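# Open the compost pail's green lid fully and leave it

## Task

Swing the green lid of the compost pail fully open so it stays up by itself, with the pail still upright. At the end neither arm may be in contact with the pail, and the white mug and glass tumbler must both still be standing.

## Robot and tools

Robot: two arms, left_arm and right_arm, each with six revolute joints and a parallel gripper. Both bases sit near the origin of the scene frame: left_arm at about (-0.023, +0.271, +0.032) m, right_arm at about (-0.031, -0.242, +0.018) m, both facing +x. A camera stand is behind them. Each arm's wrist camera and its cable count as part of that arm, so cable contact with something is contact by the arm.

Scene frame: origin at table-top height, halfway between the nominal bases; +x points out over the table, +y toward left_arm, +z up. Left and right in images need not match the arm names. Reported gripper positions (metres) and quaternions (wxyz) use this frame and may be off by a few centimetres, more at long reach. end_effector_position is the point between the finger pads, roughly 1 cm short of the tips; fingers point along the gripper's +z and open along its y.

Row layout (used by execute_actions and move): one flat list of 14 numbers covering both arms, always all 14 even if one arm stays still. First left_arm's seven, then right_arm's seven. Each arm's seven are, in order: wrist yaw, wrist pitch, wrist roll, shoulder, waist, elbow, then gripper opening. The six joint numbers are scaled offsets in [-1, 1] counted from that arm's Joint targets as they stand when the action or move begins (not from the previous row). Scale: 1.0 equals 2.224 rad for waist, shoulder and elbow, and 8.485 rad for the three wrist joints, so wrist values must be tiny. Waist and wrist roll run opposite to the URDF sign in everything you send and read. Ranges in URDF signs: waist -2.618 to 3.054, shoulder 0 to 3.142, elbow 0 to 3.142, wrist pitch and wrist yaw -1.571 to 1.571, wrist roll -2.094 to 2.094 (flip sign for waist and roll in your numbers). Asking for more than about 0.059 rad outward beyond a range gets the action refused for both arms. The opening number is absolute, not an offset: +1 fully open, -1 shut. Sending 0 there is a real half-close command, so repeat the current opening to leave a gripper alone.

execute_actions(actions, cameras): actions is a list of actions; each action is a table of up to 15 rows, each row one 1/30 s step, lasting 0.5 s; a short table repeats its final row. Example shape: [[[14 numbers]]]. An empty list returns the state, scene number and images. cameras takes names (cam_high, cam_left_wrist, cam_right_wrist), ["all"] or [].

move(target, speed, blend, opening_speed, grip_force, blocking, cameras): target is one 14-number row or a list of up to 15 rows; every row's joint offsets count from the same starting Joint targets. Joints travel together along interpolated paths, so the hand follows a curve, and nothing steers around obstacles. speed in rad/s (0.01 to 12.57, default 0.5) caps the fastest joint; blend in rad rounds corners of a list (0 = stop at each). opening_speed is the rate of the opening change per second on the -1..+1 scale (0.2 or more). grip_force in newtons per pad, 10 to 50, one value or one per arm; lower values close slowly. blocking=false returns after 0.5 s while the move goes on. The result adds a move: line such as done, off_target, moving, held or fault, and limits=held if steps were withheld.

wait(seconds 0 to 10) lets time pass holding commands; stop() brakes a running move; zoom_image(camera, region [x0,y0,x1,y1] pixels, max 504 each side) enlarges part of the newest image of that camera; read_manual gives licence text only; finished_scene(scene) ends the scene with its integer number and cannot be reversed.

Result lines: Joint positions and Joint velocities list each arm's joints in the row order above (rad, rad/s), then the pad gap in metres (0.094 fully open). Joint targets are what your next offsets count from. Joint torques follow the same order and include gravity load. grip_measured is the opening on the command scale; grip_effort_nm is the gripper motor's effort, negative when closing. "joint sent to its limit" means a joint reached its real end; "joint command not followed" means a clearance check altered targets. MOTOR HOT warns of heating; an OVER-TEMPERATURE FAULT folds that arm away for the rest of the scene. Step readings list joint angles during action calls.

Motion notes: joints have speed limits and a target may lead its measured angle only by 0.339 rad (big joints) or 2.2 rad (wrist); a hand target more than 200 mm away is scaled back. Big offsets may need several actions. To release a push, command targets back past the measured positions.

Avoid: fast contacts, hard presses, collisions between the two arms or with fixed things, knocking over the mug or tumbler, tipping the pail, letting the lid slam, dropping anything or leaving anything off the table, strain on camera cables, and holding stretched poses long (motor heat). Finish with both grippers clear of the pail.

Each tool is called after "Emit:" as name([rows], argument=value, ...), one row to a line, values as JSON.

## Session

Emit:
execute_actions(actions=[], cameras=["cam_high"])

Emit:
zoom_image(camera="cam_high", region=[210, 180, 430, 400])

Scene clock: 0.00 s.
left_arm: end_effector_position=(+0.3839, +0.2465, +0.1564) grip_measured=+1.000 grip_effort_nm=n/a end_effector_quat_wxyz=(+0.620, +0.003, +0.783, +0.060) | right_arm: end_effector_position=(+0.3587, -0.2307, +0.1068) grip_measured=+1.000 grip_effort_nm=n/a end_effector_quat_wxyz=(+0.568, -0.013, +0.821, +0.060)
Joint names: [wrist yaw, wrist pitch, wrist roll, shoulder, waist, elbow]
Joint positions: left_arm=[-0.264 0.925 -0.037 1.549 0.17 0.388 0.094] | right_arm=[-0.157 0.833 -0.031 1.533 0.066 0.339 0.094]
Joint velocities: within noise
Joint torques (N m): no reading
Heat: left arm: 26 °C; right arm: 25 °C.
Joint targets: left_arm=[-0.265 0.916 -0.036 1.544 0.170 0.392] | right_arm=[-0.159 0.833 -0.031 1.526 0.066 0.346]
Tool commands: left_gripper/opening=+1.0 right_gripper/opening=+1.0
Images, in order (width x height): cam_high 504x504.

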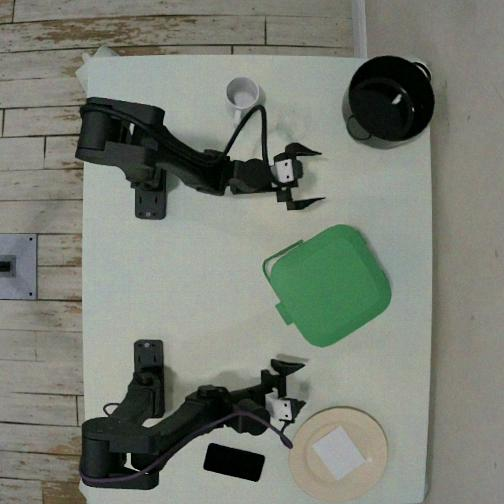

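Scaled by 2.291 from the camera's 504x504 image, which has a finer 720x720 frame.

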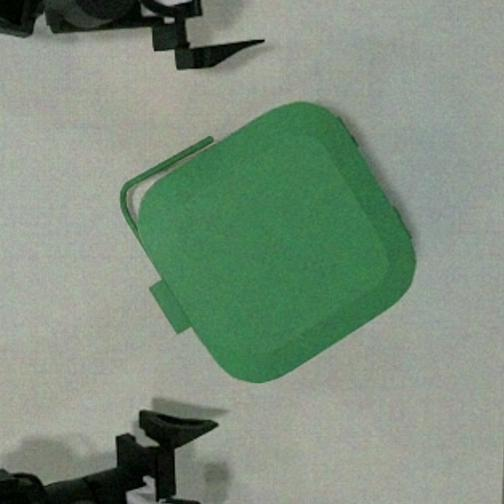

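Emit:
move([
  [0,0,0,0,0,0,1, 0.0070,0.0374,-0.0906,-0.1350,-0.0522,-0.1308,-1],
  [0,0,0,0,0,0,1, 0.0087,0.0398,-0.1814,-0.1350,-0.2320,-0.1308,-1],
], speed=0.9, blend=[0.1, 0], cameras=["cam_high","cam_right_wrist"])

Scene clock: 31.43 s.
left_arm: end_effector_position=(+0.3839, +0.2465, +0.1564) grip_measured=+1.000 grip_effort_nm=0.00 end_effector_quat_wxyz=(+0.620, +0.003, +0.783, +0.060) | right_arm: end_effector_position=(+0.2594, -0.0755, +0.1733) grip_measured=-0.994 grip_effort_nm=-0.35 end_effector_quat_wxyz=(+0.335, +0.347, +0.631, +0.608)
Joint names: [wrist yaw, wrist pitch, wrist roll, shoulder, waist, elbow]
Joint positions: left_arm=[-0.264 0.925 -0.037 1.549 0.17 0.388 0.094] | right_arm=[-0.1 1.144 -1.566 1.246 -0.444 0.065 0]
Joint torques (N m): left_arm=[-0.07 1.87 -0.01 -6.27 0.03 6.27] | right_arm=[0.11 1.99 0.02 -4.71 -0.47 4.22]
Heat: left arm: 27 °C; right arm: 29 °C.
Joint targets: left_arm=[-0.265 0.916 -0.036 1.544 0.170 0.392] | right_arm=[-0.085 1.171 -1.570 1.225 -0.450 0.055]
move: done
Images, in order (width x height): cam_high 504x504, cam_right_wrist 504x504.

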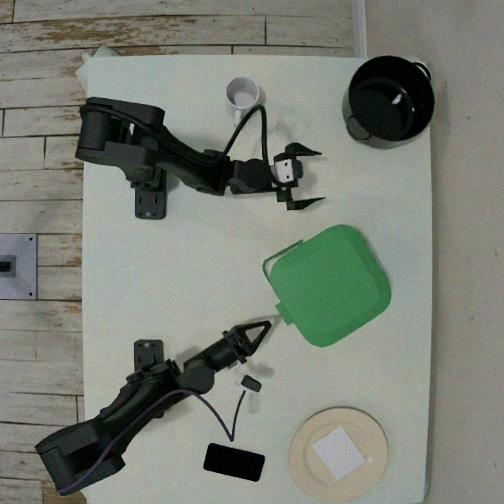

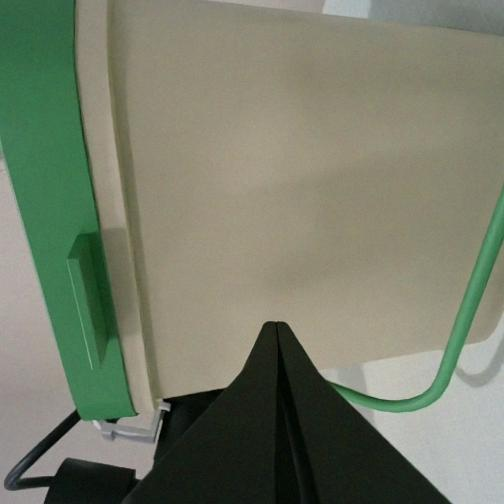

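Emit:
move(target=[0,0,0,0,0,0,1, 0.0095,-0.0181,0,0.0247,-0.0364,0.0933,-1], speed=0.5, cameras=["cam_high","cam_right_wrist"])

Scene clock: 68.23 s.
left_arm: end_effector_position=(+0.3839, +0.2465, +0.1564) grip_measured=+1.000 grip_effort_nm=0.01 end_effector_quat_wxyz=(+0.620, +0.003, +0.783, +0.060) | right_arm: end_effector_position=(+0.2830, -0.0459, +0.2071) grip_measured=-0.994 grip_effort_nm=-0.35 end_effector_quat_wxyz=(+0.339, +0.341, +0.624, +0.616)
Joint names: [wrist yaw, wrist pitch, wrist roll, shoulder, waist, elbow]
Joint positions: left_arm=[-0.264 0.925 -0.037 1.549 0.17 0.388 0.094] | right_arm=[-0.021 1.018 -1.567 1.268 -0.526 0.24 0]
Joint torques (N m): left_arm=[-0.06 1.89 -0.01 -6.31 0.05 6.3] | right_arm=[0.14 1.75 0.01 -2.63 -0.42 7.64]
Heat: left arm: 28 °C; right arm: 32 °C.
Joint targets: left_arm=[-0.265 0.916 -0.036 1.544 0.170 0.392] | right_arm=[-0.005 1.018 -1.570 1.280 -0.531 0.262]
move: done
Images, in order (width x height): cam_high 504x504, cam_right_wrist 504x504.

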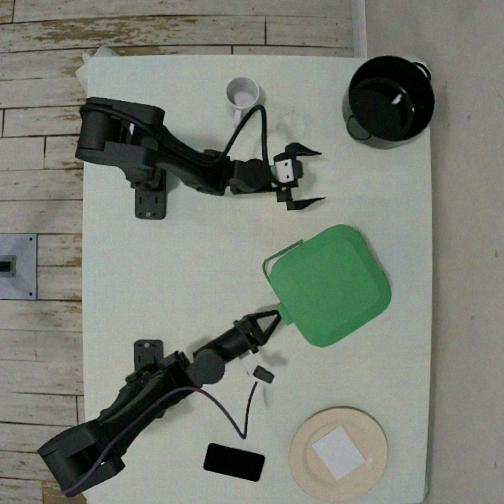

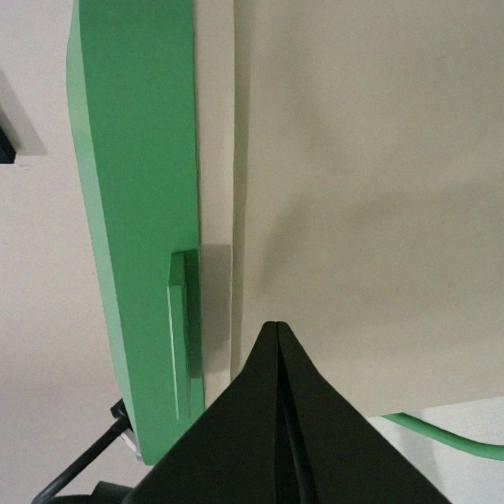

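Emit:
move([
  [0,0,0,0,0,0,1, 0,-0.0417,0,-0.0870,0,0.0723,-1],
  [0,0,0,0,0,0,1, 0.0002,-0.0605,0,-0.0962,-0.0005,0.1344,-1],
], speed=0.4, blend=[0.05, 0], cameras=["cam_high","cam_right_wrist"])

Scene clock: 85.17 s.
left_arm: end_effector_position=(+0.3839, +0.2465, +0.1564) grip_measured=+1.000 grip_effort_nm=0.00 end_effector_quat_wxyz=(+0.620, +0.003, +0.783, +0.060) | right_arm: end_effector_position=(+0.2984, -0.0369, +0.2741) grip_measured=-0.994 grip_effort_nm=-0.35 end_effector_quat_wxyz=(+0.330, +0.351, +0.640, +0.599)
Joint names: [wrist yaw, wrist pitch, wrist roll, shoulder, waist, elbow]
Joint positions: left_arm=[-0.264 0.925 -0.037 1.549 0.17 0.388 0.094] | right_arm=[-0.02 0.498 -1.568 1.092 -0.526 0.529 0]
Joint torques (N m): left_arm=[-0.06 1.88 0.01 -6.27 0.02 6.22] | right_arm=[0.12 1.78 0.01 -5.87 -0.51 9.89]
Heat: left arm: 29 °C; right arm: 33 °C.
Joint targets: left_arm=[-0.265 0.916 -0.036 1.544 0.170 0.392] | right_arm=[-0.003 0.504 -1.570 1.066 -0.532 0.561]
move: done
Images, in order (width x height): cam_high 504x504, cam_right_wrist 504x504.

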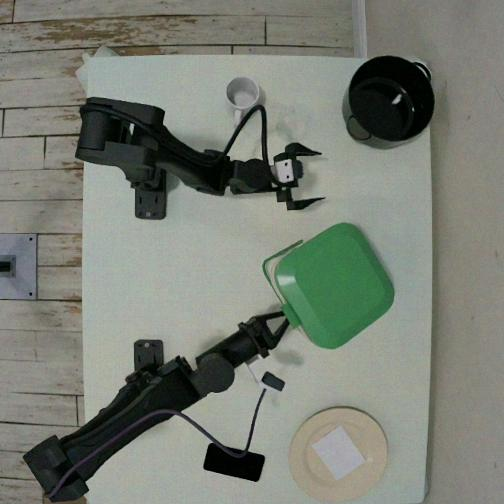

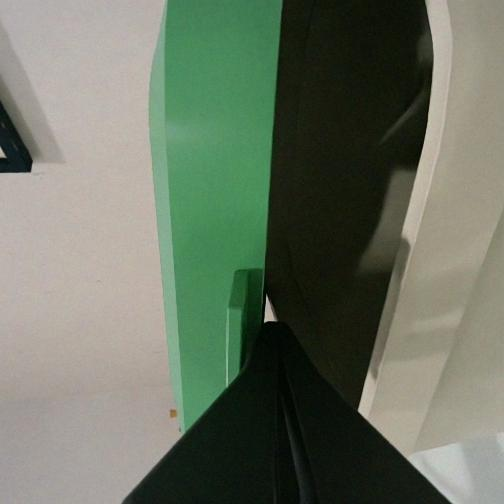

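Emit:
move([
  [0,0,0,0,0,0,1, 0,-0.0247,0,0.0445,0,0.1524,-1],
  [0,0,0,0,0,0,1, 0,-0.0401,0,0.1457,0,0.3098,-1],
], speed=0.4, blend=[0.05, 0], cameras=["cam_high","cam_right_wrist"])

Scene clock: 92.90 s.
left_arm: end_effector_position=(+0.3839, +0.2465, +0.1564) grip_measured=+1.000 grip_effort_nm=0.01 end_effector_quat_wxyz=(+0.620, +0.003, +0.783, +0.060) | right_arm: end_effector_position=(+0.3699, +0.0062, +0.4171) grip_measured=-0.994 grip_effort_nm=-0.35 end_effector_quat_wxyz=(+0.343, +0.339, +0.618, +0.621)
Joint names: [wrist yaw, wrist pitch, wrist roll, shoulder, waist, elbow]
Joint positions: left_arm=[-0.264 0.925 -0.037 1.549 0.17 0.388 0.094] | right_arm=[-0.018 0.166 -1.568 1.377 -0.526 1.216 0]
Joint torques (N m): left_arm=[-0.07 1.87 0 -6.23 -0.02 6.24] | right_arm=[0.11 1.71 0.01 -5.19 -0.51 10.19]
Heat: left arm: 29 °C; right arm: 34 °C.
Joint targets: left_arm=[-0.265 0.916 -0.036 1.544 0.170 0.392] | right_arm=[-0.003 0.164 -1.570 1.390 -0.532 1.250]
move: done
Images, in order (width x height): cam_high 504x504, cam_right_wrist 504x504.

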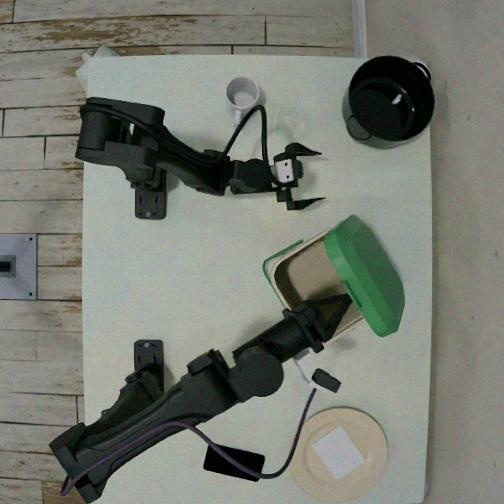

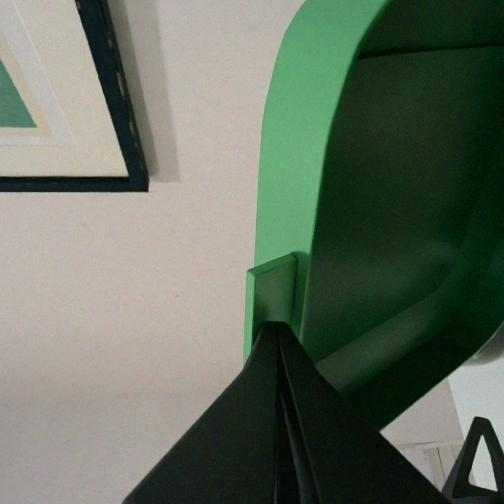

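Emit:
move([
  [0,0,0,0,0,0,1, 0,-0.0092,0,0.1160,0,0.1484,-1],
  [0,0,0,0,0,0,1, 0,-0.0154,0,0.2167,0,0.2720,-1],
  [0,0,0,0,0,0,1, 0,-0.0178,0,0.2599,0,0.3260,-1],
], speed=[0.4, 0.3, 0.2], blend=[0.05, 0.03, 0], cameras=["cam_high","cam_right_wrist"])

Scene clock: 108.63 s.
left_arm: end_effector_position=(+0.3839, +0.2465, +0.1564) grip_measured=+1.000 grip_effort_nm=0.01 end_effector_quat_wxyz=(+0.620, +0.003, +0.783, +0.060) | right_arm: end_effector_position=(+0.4904, +0.0792, +0.4445) grip_measured=-0.994 grip_effort_nm=-0.35 end_effector_quat_wxyz=(+0.345, +0.338, +0.616, +0.623)
Joint names: [wrist yaw, wrist pitch, wrist roll, shoulder, waist, elbow]
Joint positions: left_arm=[-0.264 0.925 -0.037 1.549 0.17 0.388 0.094] | right_arm=[-0.017 0.016 -1.568 1.944 -0.526 1.94 0]
Joint torques (N m): left_arm=[-0.08 1.88 -0.02 -6.27 0.03 6.27] | right_arm=[0.09 1.71 0.01 -9.87 -0.53 10.11]
Heat: left arm: 30 °C; right arm: 35 °C.
Joint targets: left_arm=[-0.265 0.916 -0.036 1.544 0.170 0.392] | right_arm=[-0.003 0.013 -1.570 1.968 -0.532 1.975]
move: done
Images, in order (width x height): cam_high 504x504, cam_right_wrist 504x504.

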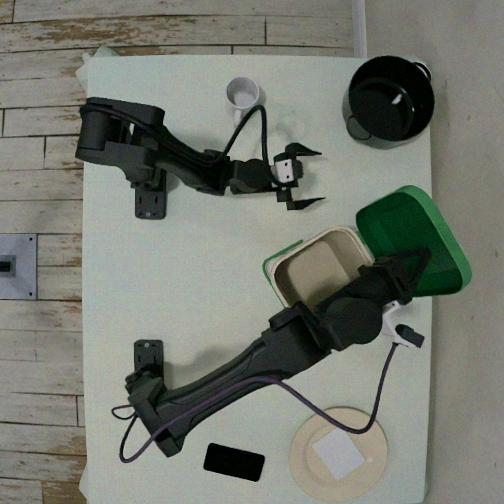

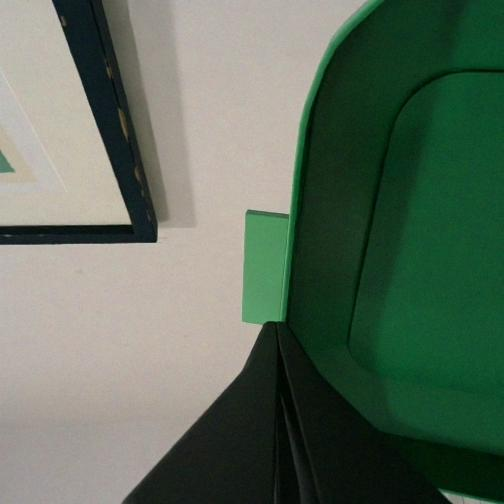

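Emit:
move(target=[0,0,0,0,0,0,1, 0,0.0086,0,-0.1439,0,-0.1776,-1], speed=0.5, cameras=["cam_high","cam_right_wrist"])

Scene clock: 112.43 s.
left_arm: end_effector_position=(+0.3839, +0.2465, +0.1564) grip_measured=+1.000 grip_effort_nm=0.00 end_effector_quat_wxyz=(+0.620, +0.003, +0.783, +0.060) | right_arm: end_effector_position=(+0.4375, +0.0471, +0.4306) grip_measured=-0.994 grip_effort_nm=-0.35 end_effector_quat_wxyz=(+0.339, +0.344, +0.626, +0.613)
Joint names: [wrist yaw, wrist pitch, wrist roll, shoulder, waist, elbow]
Joint positions: left_arm=[-0.264 0.925 -0.037 1.549 0.17 0.388 0.094] | right_arm=[-0.017 0.074 -1.568 1.685 -0.526 1.591 0]
Joint torques (N m): left_arm=[-0.06 1.88 -0.01 -6.27 0.03 6.26] | right_arm=[0.1 1.85 0.01 -12.93 -0.51 6.09]
Heat: left arm: 30 °C; right arm: 35 °C.
Joint targets: left_arm=[-0.265 0.916 -0.036 1.544 0.170 0.392] | right_arm=[-0.003 0.086 -1.570 1.648 -0.532 1.580]
move: off_target (right_arm); right_arm: the shoulder is farthest, 0.037 rad from its target
Images, in order (width x height): cam_high 504x504, cam_right_wrist 504x504.

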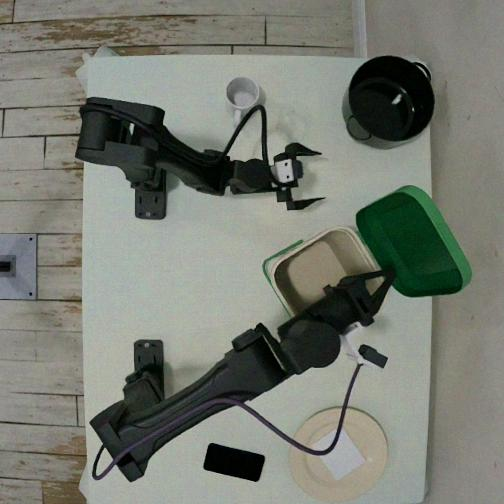

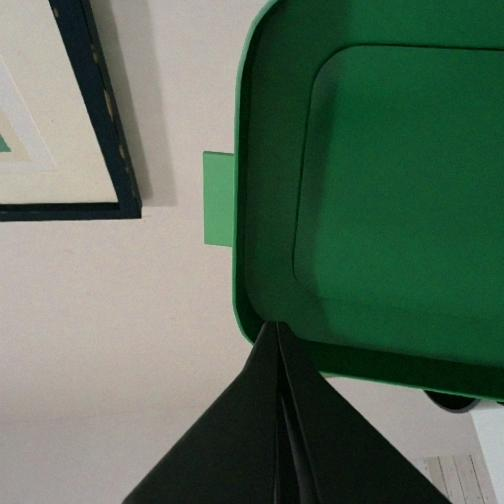

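Emit:
finished_scene(scene=2)

The scene is finished: the task was done.


## Next scene

The same job, from a new start.

Emit:
execute_actions(actions=[], cameras=["cam_high"])

Emit:
zoom_image(camera="cam_high", region=[210, 180, 430, 400])

Scene clock: 0.00 s.
left_arm: end_effector_position=(+0.3443, +0.2053, +0.2618) grip_measured=+1.000 grip_effort_nm=n/a end_effector_quat_wxyz=(+0.387, -0.070, +0.918, -0.049) | right_arm: end_effector_position=(+0.2839, -0.1895, +0.2700) grip_measured=+1.000 grip_effort_nm=n/a end_effector_quat_wxyz=(+0.501, +0.201, +0.842, +0.008)
Joint names: [wrist yaw, wrist pitch, wrist roll, shoulder, waist, elbow]
Joint positions: left_arm=[-0.143 -0.672 0.341 1.283 0.241 1.176 0.094] | right_arm=[0.595 -0.574 -0.649 1.006 -0.465 0.936 0.094]
Joint velocities: within noise
Joint torques (N m): no reading
Heat: left arm: 25 °C; right arm: 25 °C.
Joint targets: left_arm=[-0.147 -0.678 0.340 1.276 0.241 1.183] | right_arm=[0.605 -0.585 -0.649 1.000 -0.465 0.944]
Tool commands: left_gripper/opening=+1.0 right_gripper/opening=+1.0
Images, in order (width x height): cam_high 504x504.

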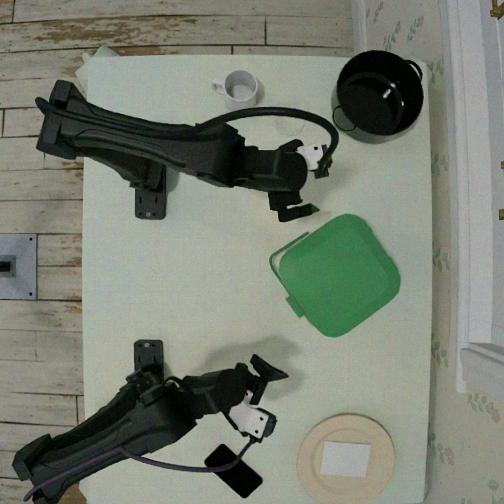

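Scaled by 2.291 from the camera's 504x504 image, which has a finer 720x720 frame.

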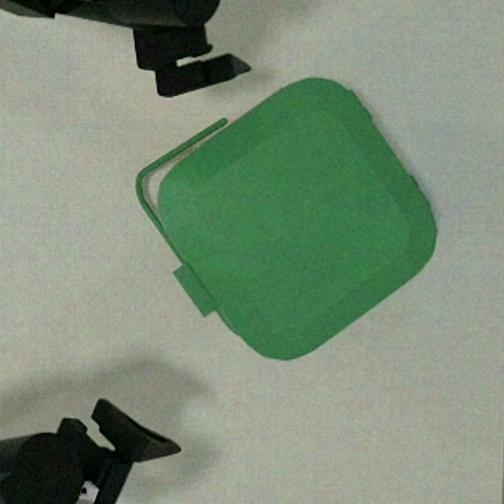

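Emit:
move([
  [0,0,0,0,0,0,1, -0.0442,0.0949,-0.0532,0.0315,0.0022,-0.2221,-1],
  [0,0,0,0,0,0,1, -0.0874,0.1811,-0.1085,0.0664,0.0058,-0.3363,-1],
  [0,0,0,0,0,0,1, -0.0836,0.1948,-0.1085,0.1978,-0.0088,-0.2570,-1],
], speed=[0.9, 0.9, 0.35], blend=[0.1, 0.03, 0], cameras=["cam_high","cam_right_wrist"])

Scene clock: 34.93 s.
left_arm: end_effector_position=(+0.3443, +0.2053, +0.2618) grip_measured=+1.000 grip_effort_nm=0.01 end_effector_quat_wxyz=(+0.387, -0.070, +0.918, -0.049) | right_arm: end_effector_position=(+0.3100, -0.0312, +0.2019) grip_measured=-0.994 grip_effort_nm=-0.37 end_effector_quat_wxyz=(+0.319, +0.330, +0.638, +0.618)
Joint names: [wrist yaw, wrist pitch, wrist roll, shoulder, waist, elbow]
Joint positions: left_arm=[-0.143 -0.672 0.341 1.283 0.241 1.176 0.094] | right_arm=[-0.119 1.046 -1.567 1.427 -0.479 0.348 0]
Joint torques (N m): left_arm=[-0.1 1.55 -0.02 -5.63 0.03 8.43] | right_arm=[0.11 1.93 0.01 -4.05 -0.49 7.77]
Heat: left arm: 28 °C; right arm: 28 °C.
Joint targets: left_arm=[-0.147 -0.678 0.340 1.276 0.241 1.183] | right_arm=[-0.104 1.068 -1.569 1.439 -0.485 0.373]
move: done
Images, in order (width x height): cam_high 504x504, cam_right_wrist 504x504.

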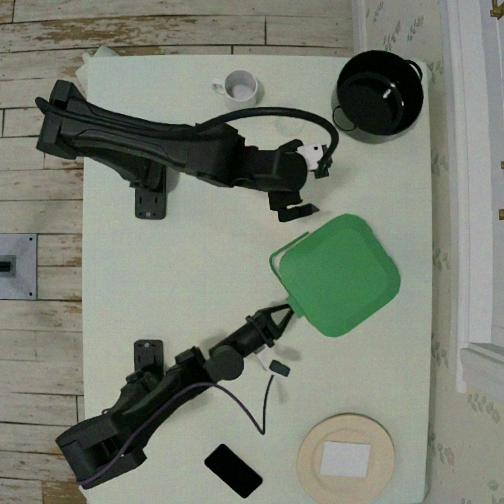

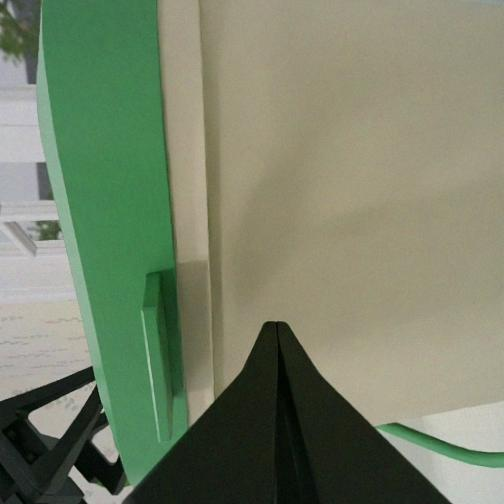

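Emit:
move([
  [0,0,0,0,-0.0674,0,1, 0,-0.0387,0,-0.0834,-0.0094,0.0632,-1],
  [0,0,0,0,-0.0674,0,1, 0.0006,-0.0608,0,-0.1013,-0.0112,0.1344,-1],
  [0,0,0,0,-0.0674,0,1, 0.002,-0.0870,0,-0.0600,-0.0166,0.2797,-1],
  [0,0,0,0,-0.0674,0,1, 0.0038,-0.1048,0,0.0337,-0.0234,0.4415,-1],
], speed=0.4, blend=[0.04, 0.05, 0.05, 0], cameras=["cam_high","cam_right_wrist"])

Scene clock: 59.30 s.
left_arm: end_effector_position=(+0.3499, +0.2590, +0.2618) grip_measured=+1.000 grip_effort_nm=0.00 end_effector_quat_wxyz=(+0.389, -0.136, +0.911, -0.021) | right_arm: end_effector_position=(+0.3889, +0.0346, +0.4177) grip_measured=-0.994 grip_effort_nm=-0.36 end_effector_quat_wxyz=(+0.321, +0.317, +0.630, +0.633)
Joint names: [wrist yaw, wrist pitch, wrist roll, shoulder, waist, elbow]
Joint positions: left_arm=[-0.143 -0.672 0.341 1.283 0.095 1.176 0.094] | right_arm=[-0.085 0.181 -1.568 1.497 -0.53 1.322 0]
Joint torques (N m): left_arm=[-0.11 1.55 -0.01 -5.59 -0.43 8.5] | right_arm=[0.09 1.74 0.01 -6.37 -0.51 10.11]
Heat: left arm: 28 °C; right arm: 31 °C.
Joint targets: left_arm=[-0.147 -0.678 0.340 1.276 0.091 1.183] | right_arm=[-0.072 0.179 -1.569 1.514 -0.536 1.355]
move: done
Images, in order (width x height): cam_high 504x504, cam_right_wrist 504x504.

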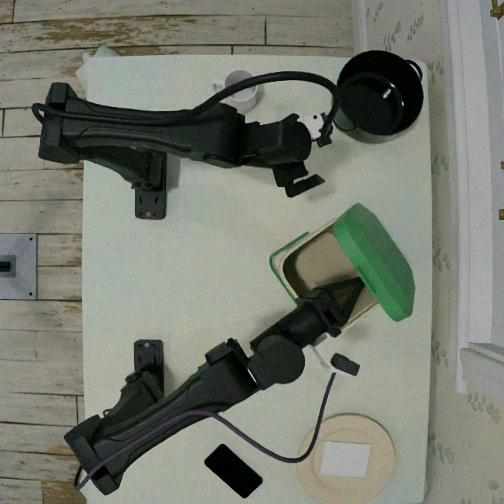

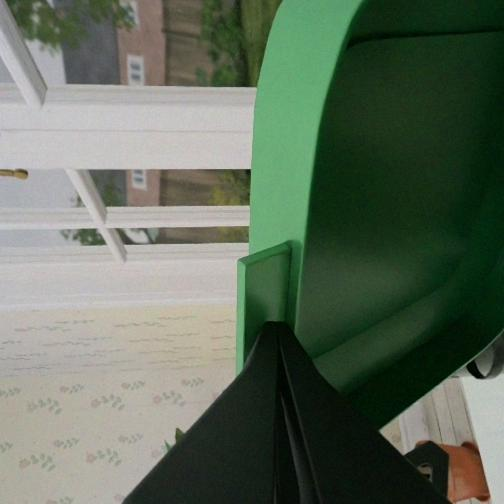

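Emit:
move([
  [0,0,0,0,0,0,1, 0.0014,-0.0129,0,0.1198,-0.0058,0.1691,-1],
  [0,0,0,0,0,0,1, 0.0022,-0.0231,0,0.2235,-0.0090,0.3116,-1],
  [0,0,0,0,0,0,1, 0.0026,-0.0279,0,0.2736,-0.0099,0.3799,-1],
], speed=[0.4, 0.3, 0.2], blend=[0.05, 0.03, 0], cameras=["cam_high","cam_right_wrist"])

Scene clock: 68.60 s.
left_arm: end_effector_position=(+0.3499, +0.2590, +0.2618) grip_measured=+1.000 grip_effort_nm=0.01 end_effector_quat_wxyz=(+0.389, -0.136, +0.911, -0.021) | right_arm: end_effector_position=(+0.5029, +0.1161, +0.4465) grip_measured=-0.994 grip_effort_nm=-0.36 end_effector_quat_wxyz=(+0.323, +0.315, +0.626, +0.636)
Joint names: [wrist yaw, wrist pitch, wrist roll, shoulder, waist, elbow]
Joint positions: left_arm=[-0.143 -0.672 0.341 1.283 0.095 1.176 0.094] | right_arm=[-0.062 -0.055 -1.568 2.095 -0.552 2.167 0]
Joint torques (N m): left_arm=[-0.12 1.55 -0.02 -5.59 -0.43 8.44] | right_arm=[0.1 1.7 0.01 -11.18 -0.51 9.89]
Heat: left arm: 28 °C; right arm: 31 °C.
Joint targets: left_arm=[-0.147 -0.678 0.340 1.276 0.091 1.183] | right_arm=[-0.050 -0.058 -1.569 2.123 -0.558 2.200]
move: done
Images, in order (width x height): cam_high 504x504, cam_right_wrist 504x504.

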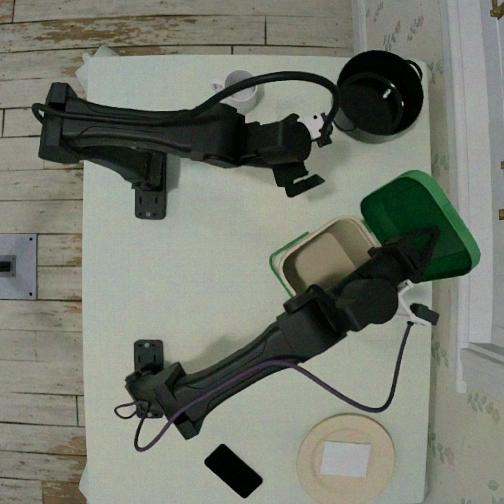

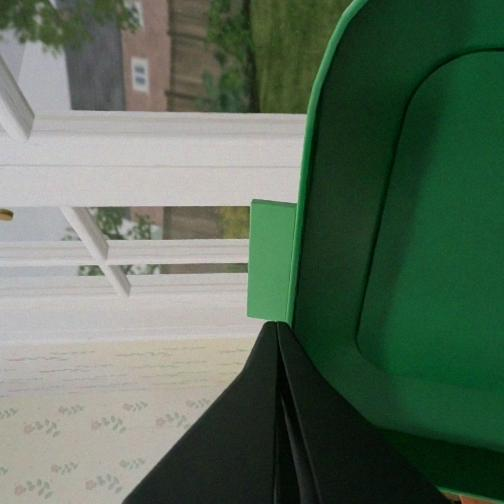

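Emit:
move(target=[0,0,0,0,0,0,1, -0.0012,0.0150,0,-0.1540,0.004,-0.2109,-1], speed=0.5, cameras=["cam_high","cam_right_wrist"])

Scene clock: 72.67 s.
left_arm: end_effector_position=(+0.3499, +0.2590, +0.2618) grip_measured=+1.000 grip_effort_nm=0.00 end_effector_quat_wxyz=(+0.389, -0.136, +0.911, -0.021) | right_arm: end_effector_position=(+0.4557, +0.0857, +0.4233) grip_measured=-0.994 grip_effort_nm=-0.36 end_effector_quat_wxyz=(+0.315, +0.323, +0.640, +0.622)
Joint names: [wrist yaw, wrist pitch, wrist roll, shoulder, waist, elbow]
Joint positions: left_arm=[-0.143 -0.672 0.341 1.283 0.095 1.176 0.094] | right_arm=[-0.062 0.057 -1.568 1.827 -0.552 1.741 0]
Joint torques (N m): left_arm=[-0.11 1.55 -0.03 -5.64 -0.44 8.43] | right_arm=[-0.03 1.88 0.01 -15.62 0.23 6.2]
Heat: left arm: 28 °C; right arm: 31 °C.
Joint targets: left_arm=[-0.147 -0.678 0.340 1.276 0.091 1.183] | right_arm=[-0.060 0.069 -1.569 1.780 -0.549 1.731]
move: off_target (right_arm); right_arm: the shoulder is farthest, 0.046 rad from its target
Images, in order (width x height): cam_high 504x504, cam_right_wrist 504x504.

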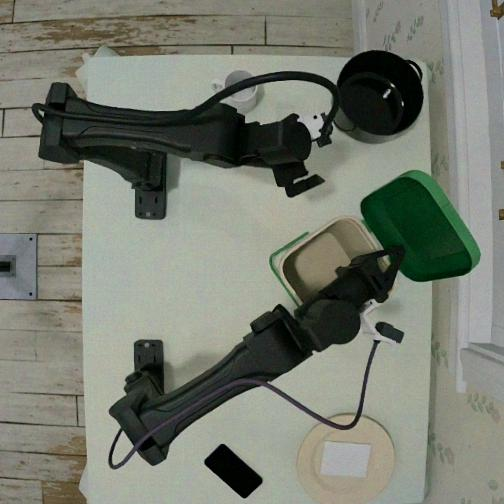

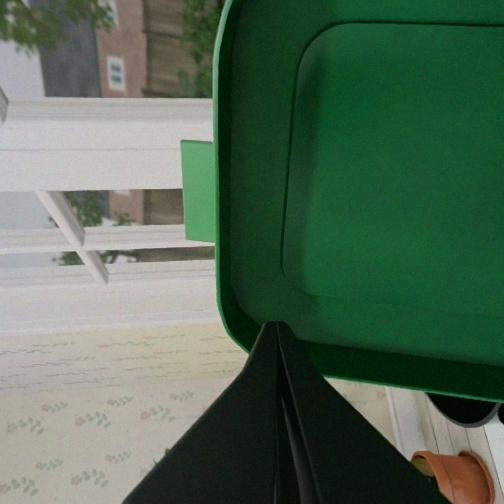

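Emit:
finished_scene(scene=3)

The scene is finished: the task was done.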